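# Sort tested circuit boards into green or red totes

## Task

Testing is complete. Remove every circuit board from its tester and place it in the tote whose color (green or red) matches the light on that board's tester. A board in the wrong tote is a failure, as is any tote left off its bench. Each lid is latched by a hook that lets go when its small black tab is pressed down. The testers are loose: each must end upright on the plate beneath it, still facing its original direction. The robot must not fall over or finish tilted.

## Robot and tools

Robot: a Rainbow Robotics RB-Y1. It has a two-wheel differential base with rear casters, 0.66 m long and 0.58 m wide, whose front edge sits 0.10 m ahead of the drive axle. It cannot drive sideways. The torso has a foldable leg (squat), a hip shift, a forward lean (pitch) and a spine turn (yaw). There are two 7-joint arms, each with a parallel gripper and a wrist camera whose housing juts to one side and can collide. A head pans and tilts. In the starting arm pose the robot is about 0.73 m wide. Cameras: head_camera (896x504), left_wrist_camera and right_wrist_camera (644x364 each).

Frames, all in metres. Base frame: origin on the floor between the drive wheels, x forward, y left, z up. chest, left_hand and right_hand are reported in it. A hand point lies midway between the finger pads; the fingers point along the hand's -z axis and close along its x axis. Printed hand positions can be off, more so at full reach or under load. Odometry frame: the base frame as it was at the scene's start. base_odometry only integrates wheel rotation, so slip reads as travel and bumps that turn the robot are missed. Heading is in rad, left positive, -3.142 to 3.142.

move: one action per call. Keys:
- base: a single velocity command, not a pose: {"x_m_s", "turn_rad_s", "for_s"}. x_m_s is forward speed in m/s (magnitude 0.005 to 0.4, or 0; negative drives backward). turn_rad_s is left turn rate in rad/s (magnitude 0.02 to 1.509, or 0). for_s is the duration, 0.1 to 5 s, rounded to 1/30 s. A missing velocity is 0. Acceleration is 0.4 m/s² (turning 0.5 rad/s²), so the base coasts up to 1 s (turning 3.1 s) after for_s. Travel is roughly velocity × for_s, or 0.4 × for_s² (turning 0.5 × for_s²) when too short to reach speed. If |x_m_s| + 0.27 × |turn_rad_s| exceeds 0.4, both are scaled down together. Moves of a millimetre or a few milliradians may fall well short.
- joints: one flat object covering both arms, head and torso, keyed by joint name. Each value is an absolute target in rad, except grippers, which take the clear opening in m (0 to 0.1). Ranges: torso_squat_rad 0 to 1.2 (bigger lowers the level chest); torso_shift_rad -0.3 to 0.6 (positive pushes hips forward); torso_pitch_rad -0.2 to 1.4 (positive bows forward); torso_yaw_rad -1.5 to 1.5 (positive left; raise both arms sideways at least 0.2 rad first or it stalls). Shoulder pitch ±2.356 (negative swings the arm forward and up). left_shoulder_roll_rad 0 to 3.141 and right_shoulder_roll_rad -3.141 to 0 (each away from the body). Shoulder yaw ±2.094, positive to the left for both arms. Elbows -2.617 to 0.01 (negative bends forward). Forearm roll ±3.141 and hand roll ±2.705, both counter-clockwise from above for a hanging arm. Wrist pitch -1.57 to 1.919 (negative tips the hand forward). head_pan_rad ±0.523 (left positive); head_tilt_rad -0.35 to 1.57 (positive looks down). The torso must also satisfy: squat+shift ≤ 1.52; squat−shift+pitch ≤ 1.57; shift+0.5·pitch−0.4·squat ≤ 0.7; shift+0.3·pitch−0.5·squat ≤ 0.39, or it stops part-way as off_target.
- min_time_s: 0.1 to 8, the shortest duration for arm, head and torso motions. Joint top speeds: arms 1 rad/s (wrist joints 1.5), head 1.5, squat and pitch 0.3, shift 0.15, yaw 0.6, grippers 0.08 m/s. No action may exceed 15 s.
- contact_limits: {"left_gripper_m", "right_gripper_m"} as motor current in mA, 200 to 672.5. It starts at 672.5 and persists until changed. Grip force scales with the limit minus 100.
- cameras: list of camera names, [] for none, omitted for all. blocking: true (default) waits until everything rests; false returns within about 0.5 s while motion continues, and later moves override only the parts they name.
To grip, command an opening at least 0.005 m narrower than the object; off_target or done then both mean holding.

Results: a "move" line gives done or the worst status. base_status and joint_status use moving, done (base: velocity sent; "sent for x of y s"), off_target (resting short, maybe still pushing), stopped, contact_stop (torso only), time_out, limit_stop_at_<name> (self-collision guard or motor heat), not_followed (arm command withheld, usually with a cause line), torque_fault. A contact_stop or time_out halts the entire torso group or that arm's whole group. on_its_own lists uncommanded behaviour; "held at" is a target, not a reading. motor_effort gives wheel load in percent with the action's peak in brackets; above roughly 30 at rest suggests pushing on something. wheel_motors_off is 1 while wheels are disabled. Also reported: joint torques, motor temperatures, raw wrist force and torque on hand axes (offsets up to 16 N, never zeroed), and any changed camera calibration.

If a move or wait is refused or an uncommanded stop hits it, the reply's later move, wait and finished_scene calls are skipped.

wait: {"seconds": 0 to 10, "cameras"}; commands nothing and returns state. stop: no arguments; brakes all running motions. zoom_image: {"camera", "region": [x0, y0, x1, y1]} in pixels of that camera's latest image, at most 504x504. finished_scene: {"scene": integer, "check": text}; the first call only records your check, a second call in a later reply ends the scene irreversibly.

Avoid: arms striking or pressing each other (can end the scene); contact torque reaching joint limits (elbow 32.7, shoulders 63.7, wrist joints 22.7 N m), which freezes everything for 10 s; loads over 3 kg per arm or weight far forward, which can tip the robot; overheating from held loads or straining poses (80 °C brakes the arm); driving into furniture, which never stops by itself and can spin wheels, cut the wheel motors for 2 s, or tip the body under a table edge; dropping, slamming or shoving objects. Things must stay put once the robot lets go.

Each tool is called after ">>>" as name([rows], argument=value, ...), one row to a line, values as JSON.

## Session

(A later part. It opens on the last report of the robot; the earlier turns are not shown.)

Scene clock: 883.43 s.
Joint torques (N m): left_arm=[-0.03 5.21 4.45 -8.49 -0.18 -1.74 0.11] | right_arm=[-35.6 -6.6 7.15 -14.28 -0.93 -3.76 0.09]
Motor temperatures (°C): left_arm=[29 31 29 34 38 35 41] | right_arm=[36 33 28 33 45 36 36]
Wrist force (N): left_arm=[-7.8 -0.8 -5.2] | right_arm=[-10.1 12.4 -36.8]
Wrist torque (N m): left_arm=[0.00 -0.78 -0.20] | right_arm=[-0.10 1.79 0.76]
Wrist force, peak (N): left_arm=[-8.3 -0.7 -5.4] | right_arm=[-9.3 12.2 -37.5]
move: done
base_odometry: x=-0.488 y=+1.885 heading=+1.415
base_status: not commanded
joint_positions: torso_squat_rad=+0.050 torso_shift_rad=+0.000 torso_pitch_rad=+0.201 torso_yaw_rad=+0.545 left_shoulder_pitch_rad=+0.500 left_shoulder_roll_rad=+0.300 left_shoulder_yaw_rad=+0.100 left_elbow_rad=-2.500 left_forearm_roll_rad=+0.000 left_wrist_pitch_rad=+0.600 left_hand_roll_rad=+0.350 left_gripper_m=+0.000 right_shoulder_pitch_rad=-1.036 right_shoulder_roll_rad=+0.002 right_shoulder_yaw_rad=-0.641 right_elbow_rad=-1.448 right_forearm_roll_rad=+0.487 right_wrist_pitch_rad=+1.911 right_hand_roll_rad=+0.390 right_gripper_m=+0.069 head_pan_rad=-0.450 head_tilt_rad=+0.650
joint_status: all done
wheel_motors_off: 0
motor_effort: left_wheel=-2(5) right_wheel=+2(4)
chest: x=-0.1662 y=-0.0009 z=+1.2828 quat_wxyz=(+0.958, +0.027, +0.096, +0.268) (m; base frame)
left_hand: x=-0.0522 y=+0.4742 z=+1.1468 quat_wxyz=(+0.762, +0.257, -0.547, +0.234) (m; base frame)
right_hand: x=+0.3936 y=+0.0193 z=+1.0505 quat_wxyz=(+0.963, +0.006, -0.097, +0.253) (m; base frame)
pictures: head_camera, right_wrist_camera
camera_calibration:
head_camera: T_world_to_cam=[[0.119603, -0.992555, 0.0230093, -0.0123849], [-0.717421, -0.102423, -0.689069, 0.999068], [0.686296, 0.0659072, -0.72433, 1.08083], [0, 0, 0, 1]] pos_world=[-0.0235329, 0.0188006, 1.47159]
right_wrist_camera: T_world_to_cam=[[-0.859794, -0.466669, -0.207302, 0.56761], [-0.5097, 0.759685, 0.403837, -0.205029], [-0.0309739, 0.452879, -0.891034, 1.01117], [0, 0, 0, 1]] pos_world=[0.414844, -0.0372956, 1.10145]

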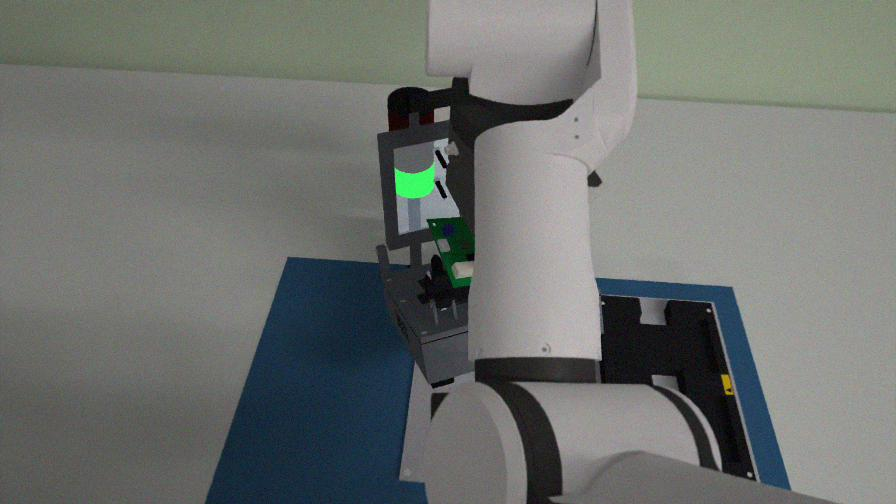

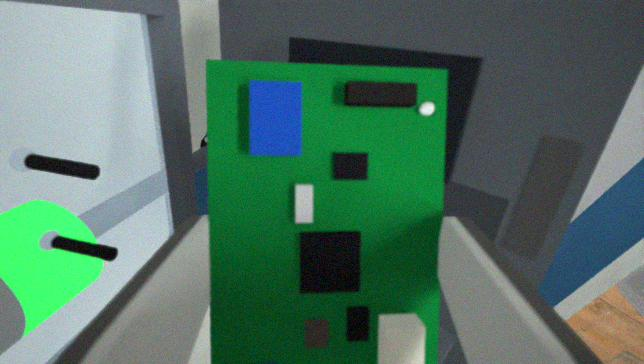

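>>> move(joints={"right_shoulder_pitch_rad":-1.0,"right_elbow_rad":-1.28,"right_wrist_pitch_rad":1.87}, min_time_s=2, cameras=[])

>>> move(joints={"right_shoulder_pitch_rad":-0.965,"right_elbow_rad":-1.24,"right_wrist_pitch_rad":1.855}, min_time_s=2, cameras=["head_camera","right_wrist_camera"])

>>> zoom_image(camera="head_camera", region=[350, 180, 550, 400])

>>> zoom_image(camera="right_wrist_camera", region=[140, 0, 500, 364])

Scene clock: 893.53 s.
Joint torques (N m): left_arm=[-0.16 5.23 4.62 -8.51 -0.23 -1.68 0.02] | right_arm=[-19.02 -2.04 5.11 -6.38 -0.25 -0.59 0.02]
Motor temperatures (°C): left_arm=[29 31 29 34 38 35 41] | right_arm=[37 33 28 34 45 37 36]
Wrist force (N): left_arm=[-7.9 -0.7 -5.3] | right_arm=[2.2 11.0 -13.2]
Wrist torque (N m): left_arm=[0.01 -0.79 -0.18] | right_arm=[-0.07 0.87 0.51]
Wrist force, peak (N): left_arm=[-8.2 -0.9 -5.6] | right_arm=[-10.7 12.5 -37.1]
move: done
base_odometry: x=-0.488 y=+1.885 heading=+1.415
base_status: not commanded
joint_positions: torso_squat_rad=+0.050 torso_shift_rad=+0.000 torso_pitch_rad=+0.200 torso_yaw_rad=+0.545 left_shoulder_pitch_rad=+0.500 left_shoulder_roll_rad=+0.300 left_shoulder_yaw_rad=+0.100 left_elbow_rad=-2.500 left_forearm_roll_rad=+0.000 left_wrist_pitch_rad=+0.600 left_hand_roll_rad=+0.350 left_gripper_m=+0.000 right_shoulder_pitch_rad=-1.001 right_shoulder_roll_rad=+0.001 right_shoulder_yaw_rad=-0.640 right_elbow_rad=-1.280 right_forearm_roll_rad=+0.487 right_wrist_pitch_rad=+1.870 right_hand_roll_rad=+0.390 right_gripper_m=+0.055 head_pan_rad=-0.450 head_tilt_rad=+0.650
joint_status: all done
wheel_motors_off: 0
on_its_own: right_gripper_m moved -0.014 to your old target +0.055
motor_effort: left_wheel=-5(5) right_wheel=+3(5)
chest: x=-0.1666 y=-0.0008 z=+1.2829 quat_wxyz=(+0.958, +0.027, +0.096, +0.268) (m; base frame)
left_hand: x=-0.0525 y=+0.4743 z=+1.1469 quat_wxyz=(+0.762, +0.256, -0.547, +0.234) (m; base frame)
right_hand: x=+0.3712 y=+0.0218 z=+0.9954 quat_wxyz=(+0.958, -0.009, -0.026, +0.285) (m; base frame)
pictures: none
No camera images: "cameras" was empty.

Scene clock: 895.83 s.
Joint torques (N m): left_arm=[-0.3 5.13 4.46 -8.49 -0.22 -1.67 0.08] | right_arm=[-18.65 -1.84 5.2 -6.46 -0.22 -0.49 -0.05]
Motor temperatures (°C): left_arm=[29 31 29 34 38 35 41] | right_arm=[37 33 28 34 45 37 36]
Wrist force (N): left_arm=[-7.6 -0.6 -5.3] | right_arm=[2.5 11.0 -13.0]
Wrist torque (N m): left_arm=[0.01 -0.76 -0.19] | right_arm=[-0.08 0.88 0.53]
Wrist force, peak (N): left_arm=[-8.0 -0.8 -5.5] | right_arm=[2.2 11.3 -13.3]
move: done
base_odometry: x=-0.488 y=+1.885 heading=+1.415
base_status: not commanded
joint_positions: torso_squat_rad=+0.050 torso_shift_rad=+0.000 torso_pitch_rad=+0.200 torso_yaw_rad=+0.545 left_shoulder_pitch_rad=+0.500 left_shoulder_roll_rad=+0.300 left_shoulder_yaw_rad=+0.100 left_elbow_rad=-2.500 left_forearm_roll_rad=+0.000 left_wrist_pitch_rad=+0.600 left_hand_roll_rad=+0.350 left_gripper_m=+0.000 right_shoulder_pitch_rad=-0.966 right_shoulder_roll_rad=+0.001 right_shoulder_yaw_rad=-0.640 right_elbow_rad=-1.240 right_forearm_roll_rad=+0.487 right_wrist_pitch_rad=+1.855 right_hand_roll_rad=+0.390 right_gripper_m=+0.055 head_pan_rad=-0.450 head_tilt_rad=+0.650
joint_status: all done
wheel_motors_off: 0
motor_effort: left_wheel=-3(5) right_wheel=+3(5)
chest: x=-0.1666 y=-0.0008 z=+1.2829 quat_wxyz=(+0.958, +0.027, +0.096, +0.268) (m; base frame)
left_hand: x=-0.0525 y=+0.4743 z=+1.1469 quat_wxyz=(+0.762, +0.256, -0.547, +0.234) (m; base frame)
right_hand: x=+0.3593 y=+0.0144 z=+0.9709 quat_wxyz=(+0.957, -0.016, +0.000, +0.290) (m; base frame)
pictures: head_camera, right_wrist_camera
camera_calibration:
head_camera: T_world_to_cam=[[0.119605, -0.992553, 0.023109, -0.0124424], [-0.716955, -0.102449, -0.68955, 0.999536], [0.686782, 0.0659052, -0.723869, 1.08059], [0, 0, 0, 1]] pos_world=[-0.0240181, 0.0188353, 1.47172]
right_wrist_camera: T_world_to_cam=[[-0.842293, -0.538963, -0.00789998, 0.320536], [-0.492605, 0.76373, 0.4172, -0.20583], [-0.218822, 0.355296, -0.90878, 1.02759], [0, 0, 0, 1]] pos_world=[0.393452, -0.0351447, 1.02226]

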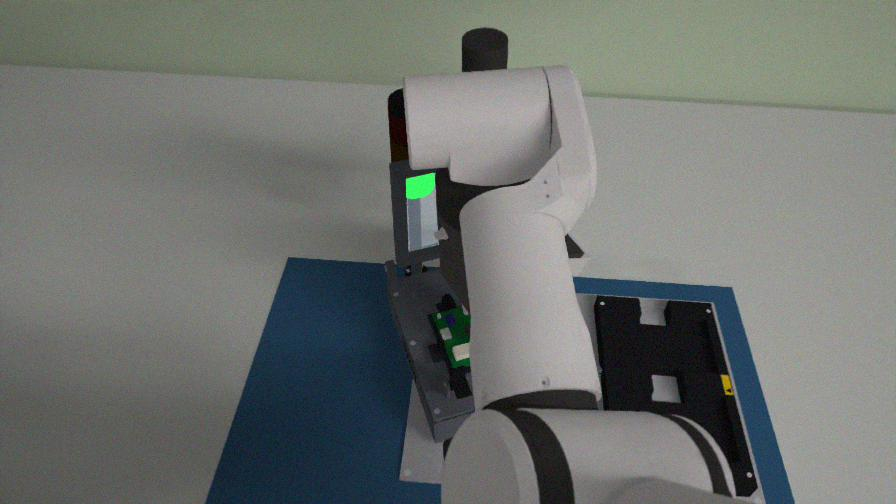

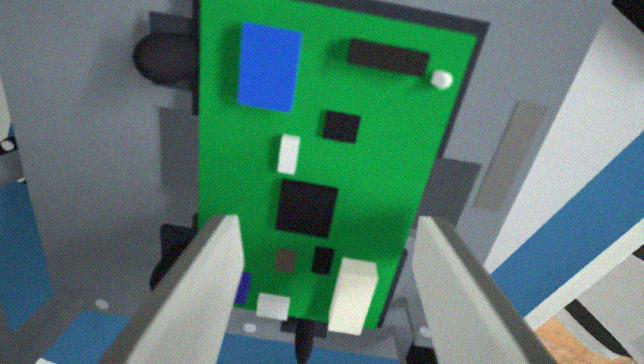

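Scaled by 2.291 from the camera's 896x504 image, which has a finer 1280x720 frame.

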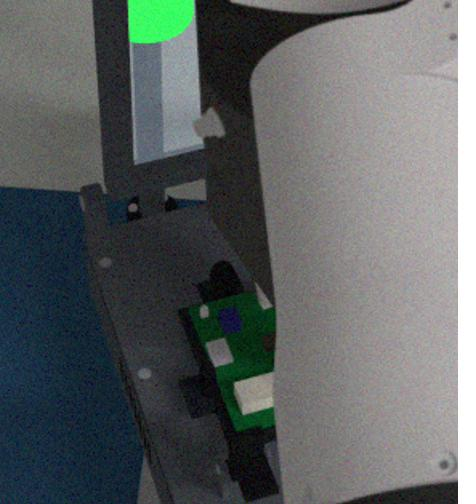

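Scaled by 1.385 from the camera's 644x364 image, which has a finer 1265x715 frame.

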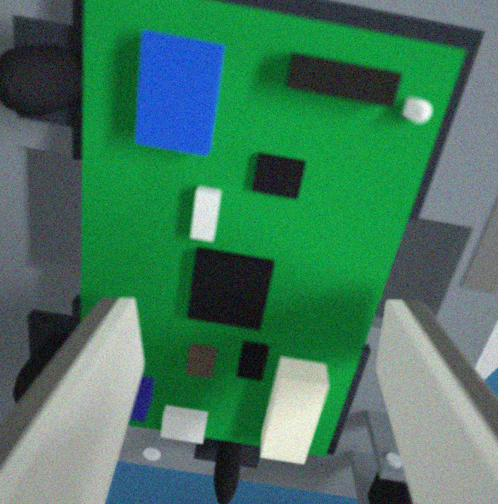

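>>> move(joints={"right_gripper_m":0.1}, cameras=[])

>>> move(joints={"right_shoulder_pitch_rad":-1.0,"right_elbow_rad":-1.28,"right_wrist_pitch_rad":1.87}, min_time_s=2, cameras=[])

>>> move(base={"x_m_s":0.08,"for_s":0.16}, joints={"torso_yaw_rad":0.505,"right_hand_roll_rad":0.27}, min_time_s=1.5, cameras=["right_wrist_camera","head_camera"])

>>> zoom_image(camera="right_wrist_camera", region=[100, 0, 550, 364])

Scene clock: 920.43 s.
Joint torques (N m): left_arm=[-0.23 5.25 4.25 -8.52 -0.21 -1.71 0.01] | right_arm=[-18.43 -1.79 5.01 -6.35 -0.15 -0.54 0.04]
Motor temperatures (°C): left_arm=[29 31 29 34 38 35 41] | right_arm=[36 33 28 33 45 36 36]
Wrist force (N): left_arm=[-8.1 -0.8 -5.7] | right_arm=[2.3 10.9 -13.1]
Wrist torque (N m): left_arm=[0.03 -0.82 -0.19] | right_arm=[-0.06 0.83 0.51]
Wrist force, peak (N): left_arm=[-8.1 -0.8 -5.7] | right_arm=[2.4 11.4 -13.3]
move: done
base_odometry: x=-0.488 y=+1.885 heading=+1.415
base_status: not commanded
joint_positions: torso_squat_rad=+0.050 torso_shift_rad=+0.000 torso_pitch_rad=+0.200 torso_yaw_rad=+0.545 left_shoulder_pitch_rad=+0.500 left_shoulder_roll_rad=+0.300 left_shoulder_yaw_rad=+0.100 left_elbow_rad=-2.500 left_forearm_roll_rad=+0.000 left_wrist_pitch_rad=+0.600 left_hand_roll_rad=+0.350 left_gripper_m=+0.000 right_shoulder_pitch_rad=-0.966 right_shoulder_roll_rad=+0.001 right_shoulder_yaw_rad=-0.640 right_elbow_rad=-1.240 right_forearm_roll_rad=+0.487 right_wrist_pitch_rad=+1.855 right_hand_roll_rad=+0.390 right_gripper_m=+0.099 head_pan_rad=-0.450 head_tilt_rad=+0.650
joint_status: all done
wheel_motors_off: 0
motor_effort: left_wheel=-3(5) right_wheel=+4(5)
chest: x=-0.1666 y=-0.0008 z=+1.2829 quat_wxyz=(+0.958, +0.027, +0.096, +0.268) (m; base frame)
left_hand: x=-0.0525 y=+0.4743 z=+1.1469 quat_wxyz=(+0.762, +0.256, -0.547, +0.234) (m; base frame)
right_hand: x=+0.3593 y=+0.0144 z=+0.9709 quat_wxyz=(+0.957, -0.016, +0.000, +0.290) (m; base frame)
pictures: none
No camera images: "cameras" was empty.

Scene clock: 922.73 s.
Joint torques (N m): left_arm=[-0.21 5.21 4.45 -8.55 -0.25 -1.65 0.12] | right_arm=[-21.92 -2.27 5.15 -7.69 -0.24 0.1 0.06]
Motor temperatures (°C): left_arm=[29 31 29 34 38 35 41] | right_arm=[36 33 28 33 45 36 36]
Wrist force (N): left_arm=[-7.8 -0.8 -5.5] | right_arm=[2.1 11.2 -12.8]
Wrist torque (N m): left_arm=[0.01 -0.80 -0.20] | right_arm=[-0.10 0.85 0.53]
Wrist force, peak (N): left_arm=[-8.0 -0.9 -5.7] | right_arm=[1.9 11.1 -13.4]
move: done
base_odometry: x=-0.488 y=+1.885 heading=+1.415
base_status: not commanded
joint_positions: torso_squat_rad=+0.050 torso_shift_rad=+0.000 torso_pitch_rad=+0.200 torso_yaw_rad=+0.545 left_shoulder_pitch_rad=+0.500 left_shoulder_roll_rad=+0.300 left_shoulder_yaw_rad=+0.100 left_elbow_rad=-2.500 left_forearm_roll_rad=+0.000 left_wrist_pitch_rad=+0.600 left_hand_roll_rad=+0.350 left_gripper_m=+0.000 right_shoulder_pitch_rad=-1.000 right_shoulder_roll_rad=+0.001 right_shoulder_yaw_rad=-0.640 right_elbow_rad=-1.280 right_forearm_roll_rad=+0.487 right_wrist_pitch_rad=+1.870 right_hand_roll_rad=+0.390 right_gripper_m=+0.099 head_pan_rad=-0.450 head_tilt_rad=+0.650
joint_status: all done
wheel_motors_off: 0
motor_effort: left_wheel=-4(5) right_wheel=+4(5)
chest: x=-0.1666 y=-0.0008 z=+1.2829 quat_wxyz=(+0.958, +0.027, +0.096, +0.268) (m; base frame)
left_hand: x=-0.0525 y=+0.4743 z=+1.1469 quat_wxyz=(+0.762, +0.256, -0.547, +0.234) (m; base frame)
right_hand: x=+0.3710 y=+0.0216 z=+0.9950 quat_wxyz=(+0.958, -0.009, -0.026, +0.285) (m; base frame)
pictures: none
No camera images: "cameras" was empty.

Scene clock: 924.53 s.
Joint torques (N m): left_arm=[-0.18 5.16 4.47 -8.52 -0.16 -1.59 0.07] | right_arm=[-21.39 -3.49 4.83 -7.29 -0.15 -0.59 -0.26]
Motor temperatures (°C): left_arm=[29 31 29 34 38 35 41] | right_arm=[36 33 28 33 45 36 36]
Wrist force (N): left_arm=[-7.9 -0.7 -5.6] | right_arm=[2.0 11.2 -13.0]
Wrist torque (N m): left_arm=[0.01 -0.80 -0.19] | right_arm=[-0.07 0.83 0.54]
Wrist force, peak (N): left_arm=[-7.7 -1.2 -5.8] | right_arm=[-4.9 13.3 -12.7]
move: done
base_odometry: x=-0.486 y=+1.896 heading=+1.414
base_status: done (sent for 0.17 of 0.17 s)
joint_positions: torso_squat_rad=+0.050 torso_shift_rad=+0.000 torso_pitch_rad=+0.200 torso_yaw_rad=+0.505 left_shoulder_pitch_rad=+0.500 left_shoulder_roll_rad=+0.300 left_shoulder_yaw_rad=+0.100 left_elbow_rad=-2.500 left_forearm_roll_rad=+0.000 left_wrist_pitch_rad=+0.600 left_hand_roll_rad=+0.350 left_gripper_m=+0.000 right_shoulder_pitch_rad=-1.000 right_shoulder_roll_rad=+0.001 right_shoulder_yaw_rad=-0.640 right_elbow_rad=-1.280 right_forearm_roll_rad=+0.487 right_wrist_pitch_rad=+1.870 right_hand_roll_rad=+0.270 right_gripper_m=+0.099 head_pan_rad=-0.450 head_tilt_rad=+0.650
joint_status: all done
wheel_motors_off: 0
motor_effort: left_wheel=-2(21) right_wheel=+4(29)
chest: x=-0.1666 y=-0.0008 z=+1.2829 quat_wxyz=(+0.963, +0.025, +0.096, +0.249) (m; base frame)
left_hand: x=-0.0341 y=+0.4683 z=+1.1432 quat_wxyz=(+0.767, +0.243, -0.551, +0.221) (m; base frame)
right_hand: x=+0.3713 y=-0.0015 z=+0.9950 quat_wxyz=(+0.978, -0.011, -0.025, +0.209) (m; base frame)
pictures: head_camera, right_wrist_camera
camera_calibration:
head_camera: T_world_to_cam=[[0.0807187, -0.996255, 0.0309952, -0.0290348], [-0.720492, -0.0798073, -0.688855, 0.998057], [0.688749, 0.0332717, -0.724236, 1.08138], [0, 0, 0, 1]] pos_world=[-0.0233655, 0.0147468, 1.47159]
right_wrist_camera: T_world_to_cam=[[-0.91858, -0.390254, -0.0625585, 0.405227], [-0.379644, 0.827201, 0.414257, -0.236756], [-0.109917, 0.404278, -0.908007, 1.01662], [0, 0, 0, 1]] pos_world=[0.394094, -0.0570115, 1.04653]

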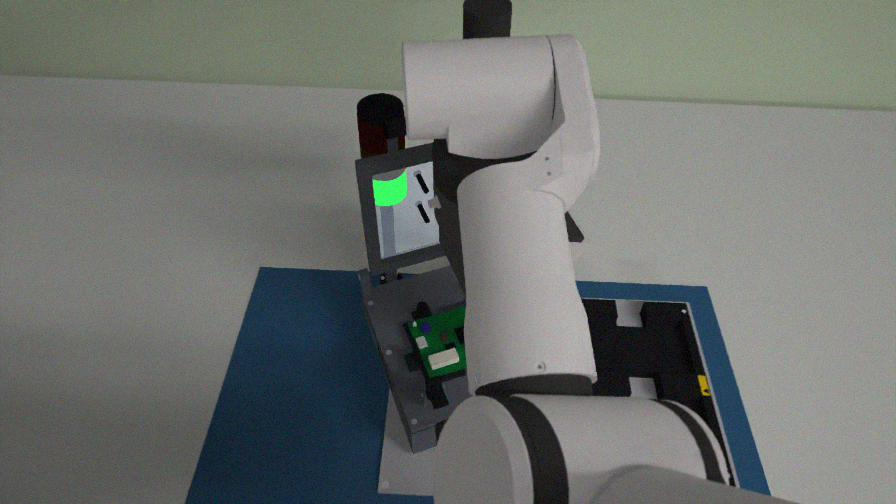

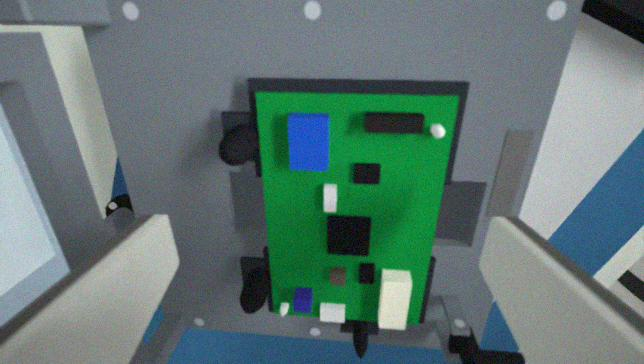

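Scaled by 1.120 from the camera's 644x364 image, which has a finer 1265x715 frame.

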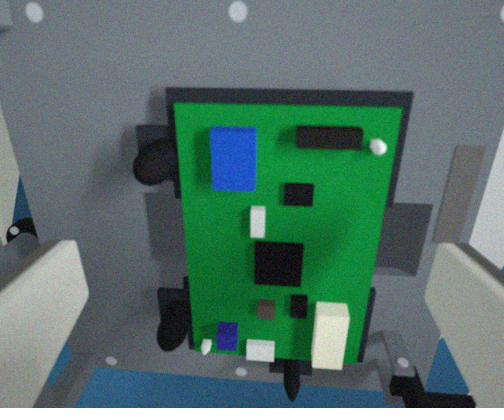

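>>> move(base={"x_m_s":0.08,"for_s":0.13}, joints={"right_shoulder_pitch_rad":-0.96,"right_elbow_rad":-1.235,"right_wrist_pitch_rad":1.85}, min_time_s=2.5, cameras=["right_wrist_camera"])

>>> zoom_image(camera="right_wrist_camera", region=[100, 0, 550, 364])

Scene clock: 938.87 s.
Joint torques (N m): left_arm=[-0.1 5.05 4.39 -8.59 -0.2 -1.64 0.11] | right_arm=[-18.42 -3.1 4.76 -6.39 -0.21 -0.4 -0.26]
Motor temperatures (°C): left_arm=[29 31 29 34 38 35 41] | right_arm=[36 33 28 33 45 36 36]
Wrist force (N): left_arm=[-8.0 -0.7 -5.3] | right_arm=[2.6 11.0 -13.0]
Wrist torque (N m): left_arm=[0.03 -0.80 -0.19] | right_arm=[-0.10 0.89 0.52]
Wrist force, peak (N): left_arm=[-7.8 -1.0 -6.0] | right_arm=[2.3 10.9 -13.9]
move: done
base_odometry: x=-0.485 y=+1.903 heading=+1.414
base_status: done (sent for 0.13 of 0.13 s)
joint_positions: torso_squat_rad=+0.050 torso_shift_rad=+0.000 torso_pitch_rad=+0.200 torso_yaw_rad=+0.505 left_shoulder_pitch_rad=+0.500 left_shoulder_roll_rad=+0.300 left_shoulder_yaw_rad=+0.100 left_elbow_rad=-2.500 left_forearm_roll_rad=+0.000 left_wrist_pitch_rad=+0.600 left_hand_roll_rad=+0.350 left_gripper_m=+0.000 right_shoulder_pitch_rad=-0.961 right_shoulder_roll_rad=+0.001 right_shoulder_yaw_rad=-0.640 right_elbow_rad=-1.235 right_forearm_roll_rad=+0.487 right_wrist_pitch_rad=+1.850 right_hand_roll_rad=+0.270 right_gripper_m=+0.099 head_pan_rad=-0.450 head_tilt_rad=+0.650
joint_status: all done
wheel_motors_off: 0
motor_effort: left_wheel=-2(22) right_wheel=+4(28)
chest: x=-0.1666 y=-0.0008 z=+1.2829 quat_wxyz=(+0.963, +0.025, +0.096, +0.249) (m; base frame)
left_hand: x=-0.0341 y=+0.4684 z=+1.1432 quat_wxyz=(+0.767, +0.243, -0.551, +0.221) (m; base frame)
right_hand: x=+0.3583 y=-0.0095 z=+0.9676 quat_wxyz=(+0.977, -0.021, +0.003, +0.214) (m; base frame)
pictures: right_wrist_camera
camera_calibration:
right_wrist_camera: T_world_to_cam=[[-0.916441, -0.400152, -0.00373757, 0.330622], [-0.36662, 0.835829, 0.408632, -0.222882], [-0.160391, 0.375858, -0.912691, 1.01589], [0, 0, 0, 1]] pos_world=[0.384223, -0.0632409, 1.01951]

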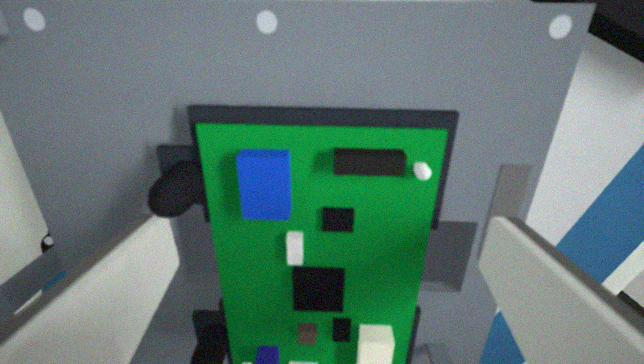

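Scaled by 1.120 from the camera's 644x364 image, which has a finer 1265x715 frame.

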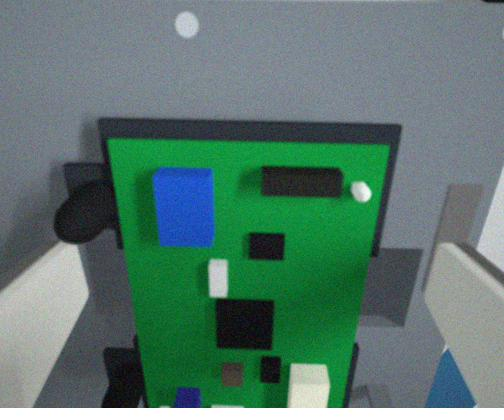

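>>> move(joints={"torso_yaw_rad":0.52,"right_hand_roll_rad":0.255,"right_shoulder_pitch_rad":-0.95,"right_elbow_rad":-1.228,"right_wrist_pitch_rad":1.84}, min_time_s=1.5, cameras=["right_wrist_camera"])

>>> move(joints={"right_gripper_m":0.055}, cameras=["right_wrist_camera"])

>>> move(joints={"right_shoulder_pitch_rad":-1.0,"right_elbow_rad":-1.28,"right_wrist_pitch_rad":1.87}, min_time_s=2.5, cameras=["right_wrist_camera","head_camera"])

Scene clock: 952.87 s.
Joint torques (N m): left_arm=[-0.25 5.46 4.5 -8.53 -0.21 -1.67 0.05] | right_arm=[-18.31 -3.12 4.42 -6.4 -0.11 -0.54 -0.34]
Motor temperatures (°C): left_arm=[29 31 29 34 38 35 41] | right_arm=[36 33 28 33 45 36 36]
Wrist force (N): left_arm=[-7.8 -0.6 -5.5] | right_arm=[2.4 11.1 -13.1]
Wrist torque (N m): left_arm=[0.02 -0.80 -0.19] | right_arm=[-0.08 0.86 0.52]
Wrist force, peak (N): left_arm=[-8.0 -0.7 -5.7] | right_arm=[2.5 11.5 -13.4]
move: done
base_odometry: x=-0.485 y=+1.903 heading=+1.414
base_status: not commanded
joint_positions: torso_squat_rad=+0.050 torso_shift_rad=+0.000 torso_pitch_rad=+0.200 torso_yaw_rad=+0.520 left_shoulder_pitch_rad=+0.500 left_shoulder_roll_rad=+0.300 left_shoulder_yaw_rad=+0.100 left_elbow_rad=-2.500 left_forearm_roll_rad=+0.000 left_wrist_pitch_rad=+0.600 left_hand_roll_rad=+0.350 left_gripper_m=+0.000 right_shoulder_pitch_rad=-0.951 right_shoulder_roll_rad=+0.001 right_shoulder_yaw_rad=-0.640 right_elbow_rad=-1.228 right_forearm_roll_rad=+0.487 right_wrist_pitch_rad=+1.840 right_hand_roll_rad=+0.255 right_gripper_m=+0.099 head_pan_rad=-0.450 head_tilt_rad=+0.650
joint_status: all done
wheel_motors_off: 0
motor_effort: left_wheel=-3(4) right_wheel=+5(6)
chest: x=-0.1666 y=-0.0008 z=+1.2829 quat_wxyz=(+0.962, +0.026, +0.096, +0.256) (m; base frame)
left_hand: x=-0.0409 y=+0.4707 z=+1.1446 quat_wxyz=(+0.765, +0.248, -0.549, +0.226) (m; base frame)
right_hand: x=+0.3567 y=-0.0031 z=+0.9617 quat_wxyz=(+0.977, -0.021, +0.005, +0.214) (m; base frame)
pictures: right_wrist_camera
camera_calibration:
right_wrist_camera: T_world_to_cam=[[-0.916232, -0.400647, 0.00068745, 0.327417], [-0.365532, 0.836629, 0.407969, -0.226166], [-0.164027, 0.373543, -0.912995, 1.00944], [0, 0, 0, 1]] pos_world=[0.382894, -0.0566738, 1.01366]

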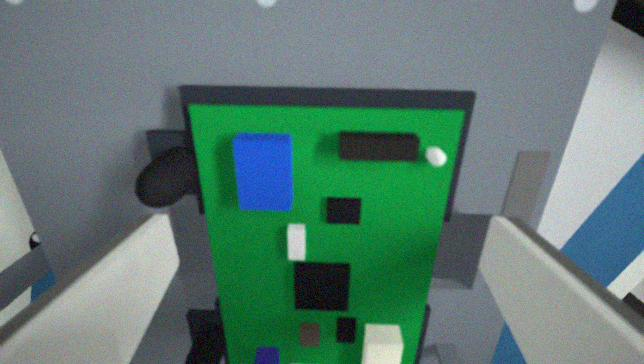

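Scene clock: 953.87 s.
Joint torques (N m): left_arm=[-0.14 5.3 4.3 -8.51 -0.2 -1.65 0] | right_arm=[-18.22 -2.19 4.29 -5.94 -0.26 1.64 -0.15]
Motor temperatures (°C): left_arm=[29 31 29 34 38 35 41] | right_arm=[36 33 28 33 45 36 36]
Wrist force (N): left_arm=[-7.7 -0.8 -5.5] | right_arm=[8.1 8.6 -13.1]
Wrist torque (N m): left_arm=[0.02 -0.78 -0.21] | right_arm=[-0.16 0.67 0.34]
Wrist force, peak (N): left_arm=[-8.0 -0.9 -5.6] | right_arm=[13.0 8.8 -15.5]
move: off_target
base_odometry: x=-0.485 y=+1.903 heading=+1.414
base_status: not commanded
joint_positions: torso_squat_rad=+0.050 torso_shift_rad=+0.000 torso_pitch_rad=+0.200 torso_yaw_rad=+0.520 left_shoulder_pitch_rad=+0.500 left_shoulder_roll_rad=+0.300 left_shoulder_yaw_rad=+0.100 left_elbow_rad=-2.500 left_forearm_roll_rad=+0.000 left_wrist_pitch_rad=+0.600 left_hand_roll_rad=+0.350 left_gripper_m=+0.000 right_shoulder_pitch_rad=-0.951 right_shoulder_roll_rad=+0.001 right_shoulder_yaw_rad=-0.640 right_elbow_rad=-1.228 right_forearm_roll_rad=+0.487 right_wrist_pitch_rad=+1.840 right_hand_roll_rad=+0.255 right_gripper_m=+0.070 head_pan_rad=-0.450 head_tilt_rad=+0.650
joint_status: right_gripper_m off_target (ended at +0.070, target +0.055)
wheel_motors_off: 0
motor_effort: left_wheel=-4(5) right_wheel=+4(6)
chest: x=-0.1665 y=-0.0008 z=+1.2829 quat_wxyz=(+0.962, +0.026, +0.096, +0.256) (m; base frame)
left_hand: x=-0.0409 y=+0.4707 z=+1.1445 quat_wxyz=(+0.765, +0.248, -0.549, +0.226) (m; base frame)
right_hand: x=+0.3570 y=-0.0032 z=+0.9618 quat_wxyz=(+0.977, -0.021, +0.004, +0.214) (m; base frame)
pictures: right_wrist_camera
camera_calibration:
right_wrist_camera: T_world_to_cam=[[-0.916303, -0.400486, 0.0000397526, 0.328284], [-0.365681, 0.836709, 0.40767, -0.225676], [-0.1633, 0.373535, -0.913129, 1.00941], [0, 0, 0, 1]] pos_world=[0.383119, -0.0567527, 1.01371]

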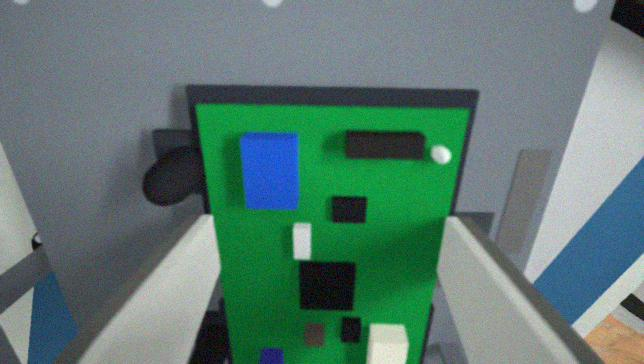

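Scene clock: 956.67 s.
Joint torques (N m): left_arm=[0.07 5.07 4.36 -8.53 -0.18 -1.63 0.08] | right_arm=[-28.57 -1.93 5.05 -9.3 -2.58 -1.51 -0.15]
Motor temperatures (°C): left_arm=[29 31 29 34 38 35 41] | right_arm=[36 33 28 33 45 36 36]
Wrist force (N): left_arm=[-7.9 -0.7 -5.4] | right_arm=[-6.6 2.3 -19.5]
Wrist torque (N m): left_arm=[0.00 -0.80 -0.19] | right_arm=[-0.38 1.09 0.56]
Wrist force, peak (N): left_arm=[-8.0 -0.5 -5.7] | right_arm=[9.4 8.3 -18.4]
move: done
base_odometry: x=-0.485 y=+1.903 heading=+1.414
base_status: not commanded
joint_positions: torso_squat_rad=+0.050 torso_shift_rad=+0.000 torso_pitch_rad=+0.200 torso_yaw_rad=+0.520 left_shoulder_pitch_rad=+0.500 left_shoulder_roll_rad=+0.300 left_shoulder_yaw_rad=+0.100 left_elbow_rad=-2.500 left_forearm_roll_rad=+0.000 left_wrist_pitch_rad=+0.600 left_hand_roll_rad=+0.350 left_gripper_m=+0.000 right_shoulder_pitch_rad=-0.998 right_shoulder_roll_rad=+0.001 right_shoulder_yaw_rad=-0.640 right_elbow_rad=-1.280 right_forearm_roll_rad=+0.488 right_wrist_pitch_rad=+1.870 right_hand_roll_rad=+0.255 right_gripper_m=+0.068 head_pan_rad=-0.450 head_tilt_rad=+0.650
joint_status: all done
wheel_motors_off: 0
motor_effort: left_wheel=-4(5) right_wheel=+4(6)
chest: x=-0.1665 y=-0.0009 z=+1.2829 quat_wxyz=(+0.962, +0.026, +0.096, +0.256) (m; base frame)
left_hand: x=-0.0408 y=+0.4706 z=+1.1446 quat_wxyz=(+0.765, +0.248, -0.549, +0.226) (m; base frame)
right_hand: x=+0.3709 y=+0.0063 z=+0.9941 quat_wxyz=(+0.978, -0.010, -0.025, +0.208) (m; base frame)
pictures: head_camera, right_wrist_camera
camera_calibration:
head_camera: T_world_to_cam=[[0.0951155, -0.995072, 0.028011, -0.0228746], [-0.719322, -0.0881544, -0.68906, 0.998538], [0.688134, 0.0453913, -0.724162, 1.08116], [0, 0, 0, 1]] pos_world=[-0.0235345, 0.0161885, 1.47163]
right_wrist_camera: T_world_to_cam=[[-0.919216, -0.38891, -0.0615703, 0.407007], [-0.377751, 0.826885, 0.416611, -0.246002], [-0.111113, 0.406214, -0.906997, 1.01199], [0, 0, 0, 1]] pos_world=[0.393645, -0.0493791, 1.04542]

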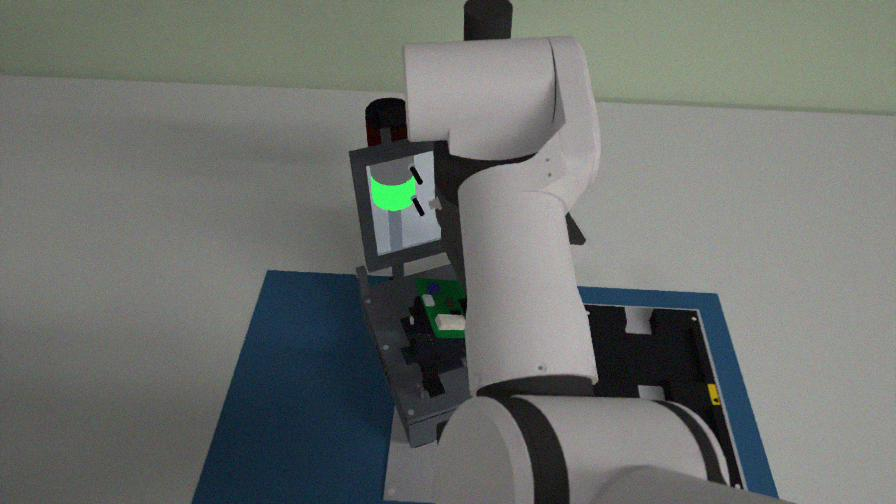

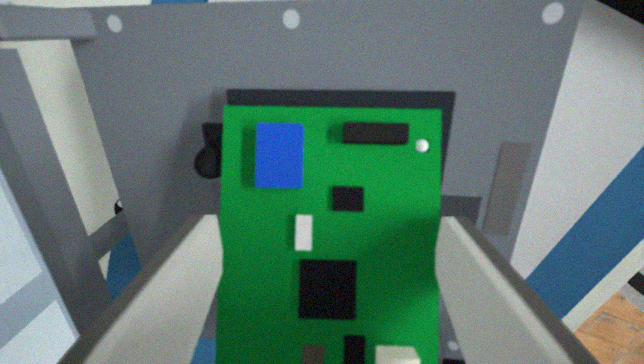

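>>> move(joints={"right_shoulder_pitch_rad":-1.02,"right_elbow_rad":-1.3,"right_wrist_pitch_rad":1.87}, min_time_s=2, cameras=["right_wrist_camera","head_camera"])

>>> zoom_image(camera="head_camera", region=[340, 230, 520, 460])

Scene clock: 964.30 s.
Joint torques (N m): left_arm=[0.13 5.01 4.39 -8.62 -0.2 -1.63 0] | right_arm=[-22.53 -2.1 4.91 -7.78 -0.29 -0.68 -0.18]
Motor temperatures (°C): left_arm=[29 31 29 34 38 35 41] | right_arm=[36 33 28 33 45 36 36]
Wrist force (N): left_arm=[-7.8 -0.5 -5.4] | right_arm=[1.8 10.9 -13.8]
Wrist torque (N m): left_arm=[-0.02 -0.78 -0.18] | right_arm=[-0.06 0.83 0.52]
Wrist force, peak (N): left_arm=[-8.1 -0.7 -5.7] | right_arm=[-11.2 0.0 -21.2]
move: done
base_odometry: x=-0.485 y=+1.903 heading=+1.414
base_status: not commanded
joint_positions: torso_squat_rad=+0.050 torso_shift_rad=+0.000 torso_pitch_rad=+0.200 torso_yaw_rad=+0.520 left_shoulder_pitch_rad=+0.500 left_shoulder_roll_rad=+0.300 left_shoulder_yaw_rad=+0.100 left_elbow_rad=-2.500 left_forearm_roll_rad=+0.000 left_wrist_pitch_rad=+0.600 left_hand_roll_rad=+0.350 left_gripper_m=+0.000 right_shoulder_pitch_rad=-1.020 right_shoulder_roll_rad=+0.001 right_shoulder_yaw_rad=-0.640 right_elbow_rad=-1.300 right_forearm_roll_rad=+0.487 right_wrist_pitch_rad=+1.870 right_hand_roll_rad=+0.255 right_gripper_m=+0.068 head_pan_rad=-0.450 head_tilt_rad=+0.650
joint_status: all done
wheel_motors_off: 0
motor_effort: left_wheel=-4(6) right_wheel=+3(6)
chest: x=-0.1665 y=-0.0008 z=+1.2829 quat_wxyz=(+0.962, +0.026, +0.096, +0.256) (m; base frame)
left_hand: x=-0.0409 y=+0.4707 z=+1.1445 quat_wxyz=(+0.765, +0.248, -0.549, +0.226) (m; base frame)
right_hand: x=+0.3792 y=+0.0114 z=+1.0086 quat_wxyz=(+0.978, -0.005, -0.044, +0.206) (m; base frame)
pictures: head_camera, right_wrist_camera
camera_calibration:
head_camera: T_world_to_cam=[[0.0952535, -0.995057, 0.0280624, -0.0228396], [-0.719318, -0.0882903, -0.689047, 0.998531], [0.688119, 0.0454483, -0.724173, 1.08116], [0, 0, 0, 1]] pos_world=[-0.0235317, 0.0162969, 1.47162]
right_wrist_camera: T_world_to_cam=[[-0.91751, -0.384683, -0.100969, 0.456556], [-0.389992, 0.82044, 0.418072, -0.249943], [-0.0779865, 0.422962, -0.902785, 1.00702], [0, 0, 0, 1]] pos_world=[0.399953, -0.0452394, 1.05971]

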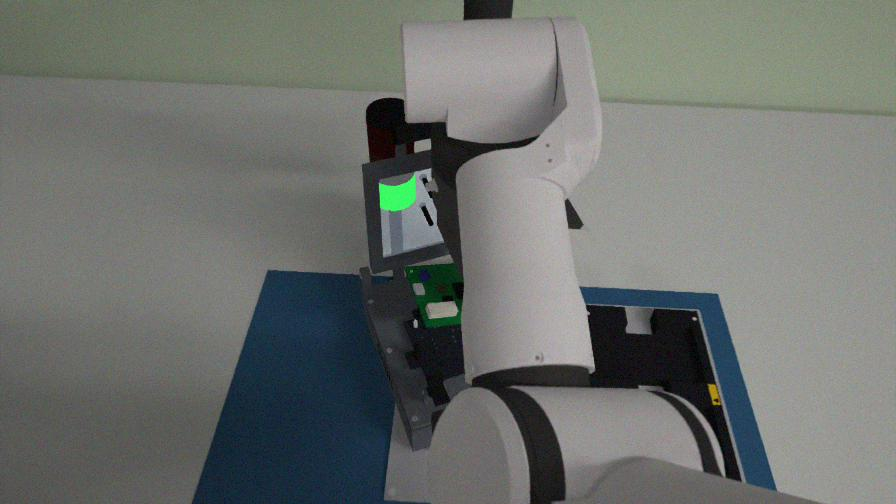

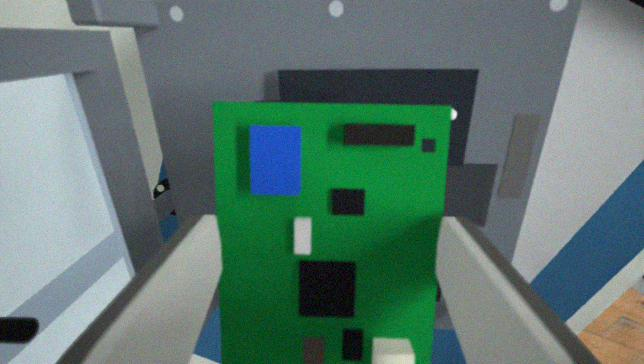

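Scaled by 2.191 from the camera's 896x504 image, which has a finer 1280x720 frame.

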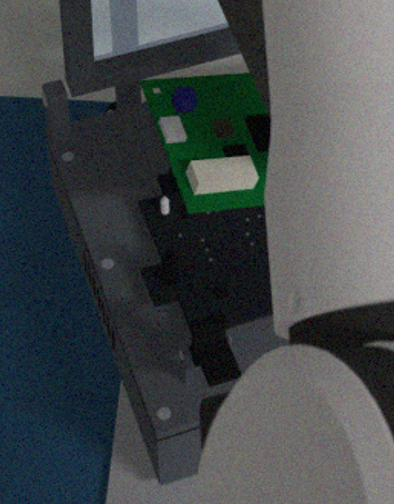

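>>> move(joints={"right_shoulder_pitch_rad":-1.05,"right_elbow_rad":-1.5,"right_wrist_pitch_rad":1.9}, min_time_s=1.5)

Scene clock: 998.93 s.
Joint torques (N m): left_arm=[-0.13 5.34 4.21 -8.54 -0.21 -1.65 0.07] | right_arm=[-32.1 -7.05 7.07 -12.74 -0.43 -3.03 -0.09]
Motor temperatures (°C): left_arm=[29 31 29 34 38 35 41] | right_arm=[37 33 28 33 45 36 36]
Wrist force (N): left_arm=[-7.6 -0.9 -5.3] | right_arm=[-6.1 11.2 -32.2]
Wrist torque (N m): left_arm=[0.02 -0.77 -0.18] | right_arm=[-0.05 1.69 0.51]
Wrist force, peak (N): left_arm=[-8.1 -0.7 -5.6] | right_arm=[-7.5 11.9 -34.9]
move: done
base_odometry: x=-0.485 y=+1.903 heading=+1.414
base_status: not commanded
joint_positions: torso_squat_rad=+0.050 torso_shift_rad=+0.000 torso_pitch_rad=+0.201 torso_yaw_rad=+0.520 left_shoulder_pitch_rad=+0.500 left_shoulder_roll_rad=+0.300 left_shoulder_yaw_rad=+0.100 left_elbow_rad=-2.500 left_forearm_roll_rad=+0.000 left_wrist_pitch_rad=+0.600 left_hand_roll_rad=+0.350 left_gripper_m=+0.000 right_shoulder_pitch_rad=-1.047 right_shoulder_roll_rad=+0.002 right_shoulder_yaw_rad=-0.641 right_elbow_rad=-1.499 right_forearm_roll_rad=+0.487 right_wrist_pitch_rad=+1.901 right_hand_roll_rad=+0.255 right_gripper_m=+0.068 head_pan_rad=-0.450 head_tilt_rad=+0.650
joint_status: all done
wheel_motors_off: 0
motor_effort: left_wheel=-4(5) right_wheel=+5(5)
chest: x=-0.1662 y=-0.0008 z=+1.2828 quat_wxyz=(+0.962, +0.026, +0.097, +0.256) (m; base frame)
left_hand: x=-0.0407 y=+0.4707 z=+1.1444 quat_wxyz=(+0.765, +0.248, -0.549, +0.226) (m; base frame)
right_hand: x=+0.4039 y=+0.0033 z=+1.0686 quat_wxyz=(+0.978, +0.014, -0.128, +0.165) (m; base frame)
pictures: head_camera, left_wrist_camera, right_wrist_camera
camera_calibration:
head_camera: T_world_to_cam=[[0.0953074, -0.995054, 0.0280003, -0.0227778], [-0.71974, -0.0883145, -0.688604, 0.998104], [0.687671, 0.0454761, -0.724597, 1.08138], [0, 0, 0, 1]] pos_world=[-0.0230874, 0.0163048, 1.4715]
left_wrist_camera: T_world_to_cam=[[0.294306, 0.0933061, 0.951146, -1.1218], [0.189087, -0.981235, 0.0377501, 0.460587], [0.936819, 0.168739, -0.306426, 0.378386], [0, 0, 0, 1]] pos_world=[-0.111417, 0.492767, 1.16556]
right_wrist_camera: T_world_to_cam=[[-0.914641, -0.298972, -0.272117, 0.663595], [-0.392243, 0.819243, 0.418314, -0.258037], [0.0978653, 0.489343, -0.866583, 0.956581], [0, 0, 0, 1]] pos_world=[0.412122, -0.0583048, 1.11747]

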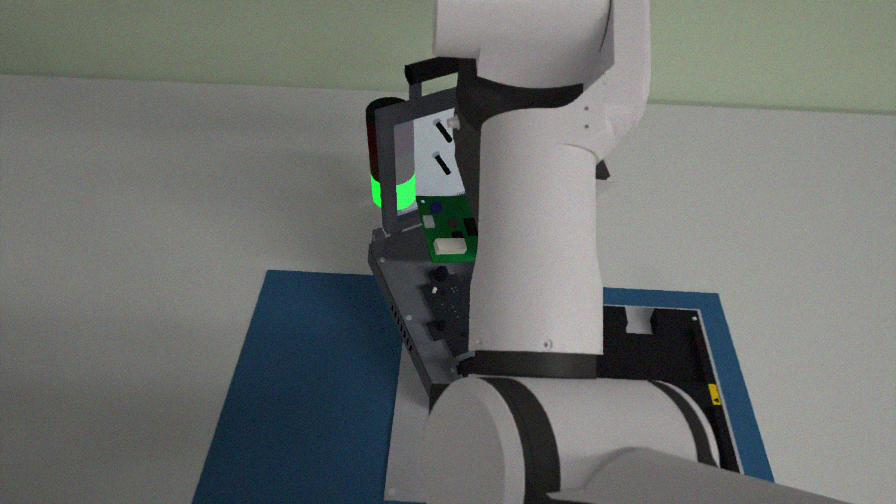

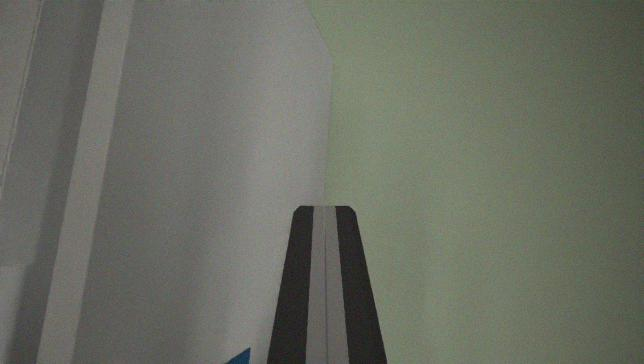

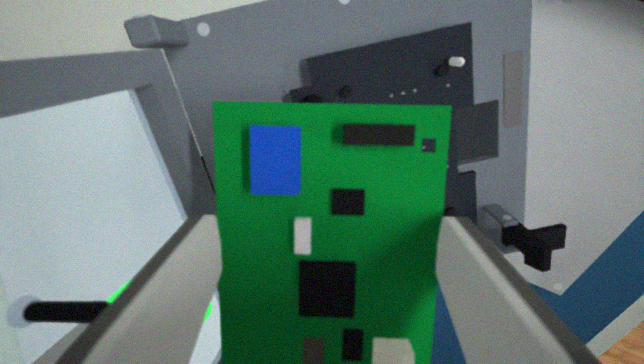

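>>> move(base={"x_m_s":-0.2,"for_s":2.5})

>>> move(joints={"torso_yaw_rad":0,"torso_pitch_rad":0.1,"head_pan_rad":0})

Scene clock: 1006.23 s.
Joint torques (N m): left_arm=[-0.2 5.19 4.35 -8.58 -0.22 -1.6 0.02] | right_arm=[-21.42 -5.7 5.12 -6.9 -0.38 -0.77 -0.2]
Motor temperatures (°C): left_arm=[29 31 29 34 38 35 41] | right_arm=[37 33 28 34 45 36 36]
Wrist force (N): left_arm=[-7.6 -0.7 -5.4] | right_arm=[0.5 10.7 -13.0]
Wrist torque (N m): left_arm=[0.01 -0.77 -0.18] | right_arm=[-0.06 0.78 0.51]
Wrist force, peak (N): left_arm=[-8.2 -0.5 -5.6] | right_arm=[-6.1 11.0 -32.6]
move: done
base_odometry: x=-0.563 y=+1.409 heading=+1.413
base_status: done (sent for 2.5 of 2.5 s)
joint_positions: torso_squat_rad=+0.050 torso_shift_rad=+0.000 torso_pitch_rad=+0.200 torso_yaw_rad=+0.520 left_shoulder_pitch_rad=+0.500 left_shoulder_roll_rad=+0.300 left_shoulder_yaw_rad=+0.100 left_elbow_rad=-2.500 left_forearm_roll_rad=+0.000 left_wrist_pitch_rad=+0.600 left_hand_roll_rad=+0.350 left_gripper_m=+0.000 right_shoulder_pitch_rad=-1.050 right_shoulder_roll_rad=+0.002 right_shoulder_yaw_rad=-0.640 right_elbow_rad=-1.500 right_forearm_roll_rad=+0.487 right_wrist_pitch_rad=+1.900 right_hand_roll_rad=+0.255 right_gripper_m=+0.068 head_pan_rad=-0.450 head_tilt_rad=+0.650
joint_status: not commanded
wheel_motors_off: 0
motor_effort: left_wheel=-4(26) right_wheel=+7(30)
chest: x=-0.1667 y=-0.0008 z=+1.2829 quat_wxyz=(+0.962, +0.026, +0.096, +0.256) (m; base frame)
left_hand: x=-0.0410 y=+0.4707 z=+1.1446 quat_wxyz=(+0.765, +0.248, -0.549, +0.226) (m; base frame)
right_hand: x=+0.4044 y=+0.0037 z=+1.0709 quat_wxyz=(+0.977, +0.014, -0.131, +0.165) (m; base frame)
pictures: head_camera, left_wrist_camera, right_wrist_camera
camera_calibration:
head_camera: T_world_to_cam=[[0.0952864, -0.995054, 0.0280783, -0.0228392], [-0.719179, -0.0883161, -0.68919, 0.998658], [0.68826, 0.0454771, -0.724037, 1.0811], [0, 0, 0, 1]] pos_world=[-0.0236899, 0.016306, 1.47166]
left_wrist_camera: T_world_to_cam=[[0.293547, 0.0933181, 0.951379, -1.12214], [0.189068, -0.981232, 0.0379098, 0.460463], [0.937061, 0.168747, -0.305681, 0.377905], [0, 0, 0, 1]] pos_world=[-0.111777, 0.492767, 1.16564]
right_wrist_camera: T_world_to_cam=[[-0.913199, -0.298547, -0.277376, 0.66994], [-0.394447, 0.818547, 0.417603, -0.257515], [0.102371, 0.490765, -0.865257, 0.955037], [0, 0, 0, 1]] pos_world=[0.412444, -0.0579012, 1.11972]

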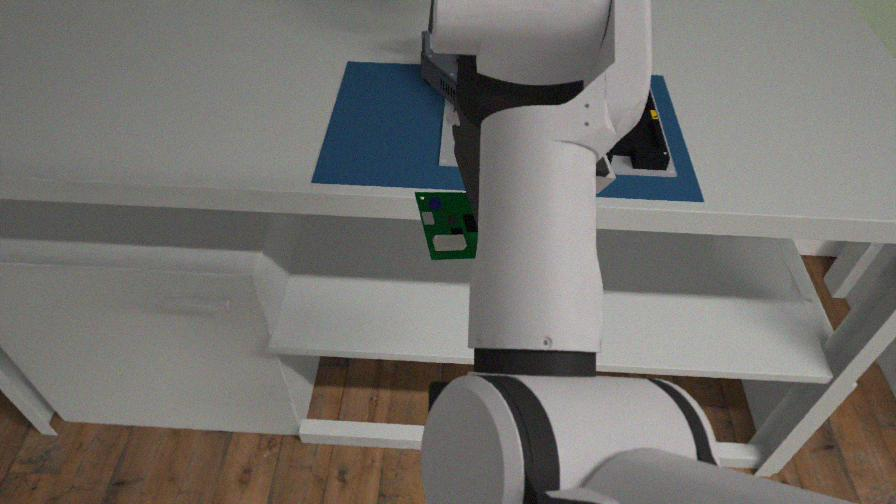

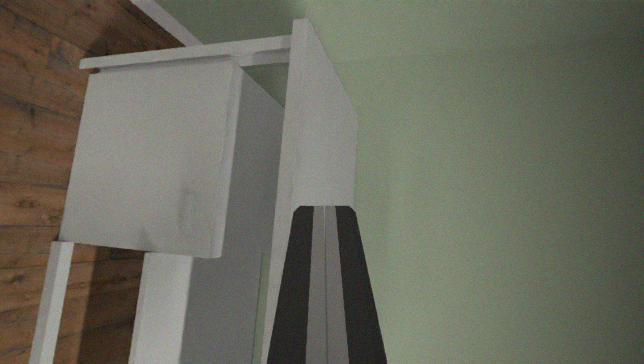

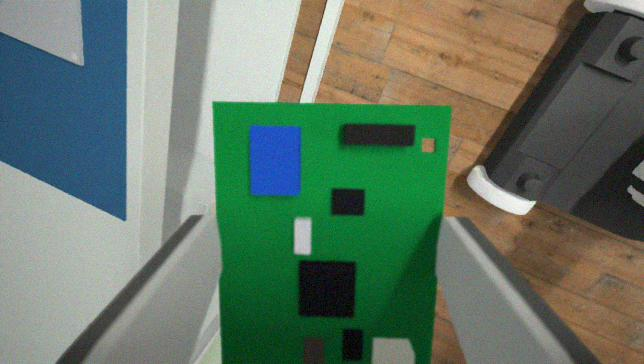

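Scene clock: 1007.90 s.
Joint torques (N m): left_arm=[-1.09 4.31 3.43 -8.78 -0.15 -1.77 0.05] | right_arm=[-21.46 -7.22 4.44 -6.8 -0.02 -0.9 -0.06]
Motor temperatures (°C): left_arm=[29 31 29 34 38 35 41] | right_arm=[37 33 28 34 45 36 36]
Wrist force (N): left_arm=[-7.6 -0.1 -5.2] | right_arm=[0.2 11.2 -13.2]
Wrist torque (N m): left_arm=[-0.01 -0.75 -0.17] | right_arm=[-0.04 0.78 0.51]
Wrist force, peak (N): left_arm=[-8.1 -0.2 -5.5] | right_arm=[0.6 11.5 -13.7]
move: done
base_odometry: x=-0.563 y=+1.409 heading=+1.413
base_status: not commanded
joint_positions: torso_squat_rad=+0.050 torso_shift_rad=+0.000 torso_pitch_rad=+0.100 torso_yaw_rad=+0.000 left_shoulder_pitch_rad=+0.500 left_shoulder_roll_rad=+0.300 left_shoulder_yaw_rad=+0.100 left_elbow_rad=-2.500 left_forearm_roll_rad=+0.000 left_wrist_pitch_rad=+0.600 left_hand_roll_rad=+0.350 left_gripper_m=+0.000 right_shoulder_pitch_rad=-1.050 right_shoulder_roll_rad=+0.001 right_shoulder_yaw_rad=-0.640 right_elbow_rad=-1.500 right_forearm_roll_rad=+0.487 right_wrist_pitch_rad=+1.900 right_hand_roll_rad=+0.255 right_gripper_m=+0.068 head_pan_rad=+0.000 head_tilt_rad=+0.650
joint_status: all done
wheel_motors_off: 0
motor_effort: left_wheel=-6(7) right_wheel=+9(9)
chest: x=-0.1972 y=-0.0008 z=+1.2875 quat_wxyz=(+0.999, +0.000, +0.050, +0.000) (m; base frame)
left_hand: x=+0.1549 y=+0.3335 z=+1.1409 quat_wxyz=(+0.779, +0.059, -0.621, +0.057) (m; base frame)
right_hand: x=+0.3152 y=-0.2960 z=+1.1410 quat_wxyz=(+0.980, -0.065, -0.171, -0.084) (m; base frame)
pictures: head_camera, left_wrist_camera, right_wrist_camera
camera_calibration:
head_camera: T_world_to_cam=[[0.0223862, -0.998762, 0.0444136, -0.0650603], [-0.651715, -0.0482669, -0.756926, 1.08122], [0.758133, -0.0120003, -0.651989, 1.0245], [0, 0, 0, 1]] pos_world=[-0.0705978, -0.000498202, 1.48926]
left_wrist_camera: T_world_to_cam=[[0.230851, 0.0316918, 0.972473, -1.15714], [-0.324229, -0.93984, 0.107595, 0.275168], [0.917379, -0.340142, -0.206687, 0.276162], [0, 0, 0, 1]] pos_world=[0.102999, 0.38922, 1.15276]
right_wrist_camera: T_world_to_cam=[[-0.918212, 0.158521, -0.362984, 0.752971], [0.0326935, 0.943626, 0.329395, -0.073559], [0.394737, 0.290588, -0.871631, 1.02779], [0, 0, 0, 1]] pos_world=[0.288086, -0.348612, 1.1934]

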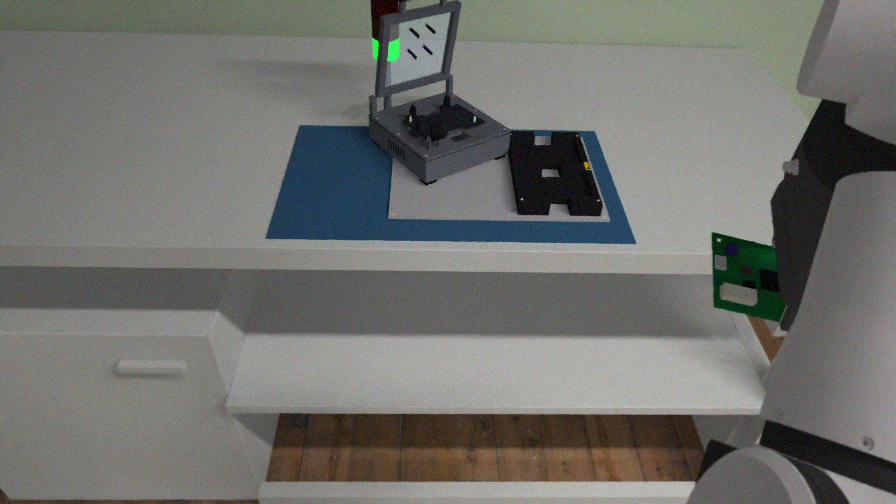

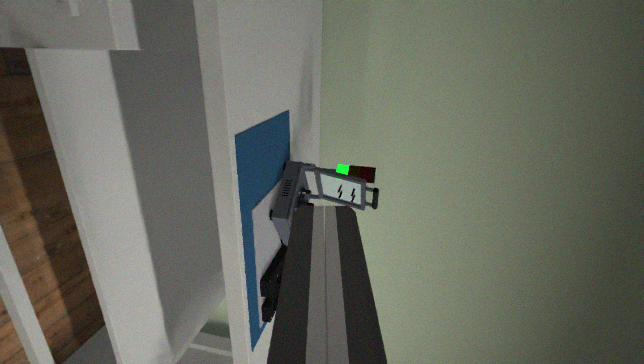

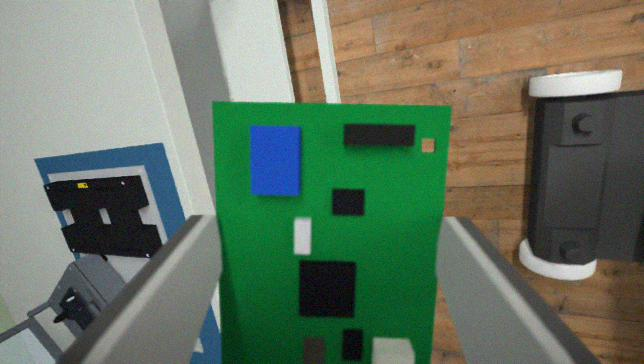

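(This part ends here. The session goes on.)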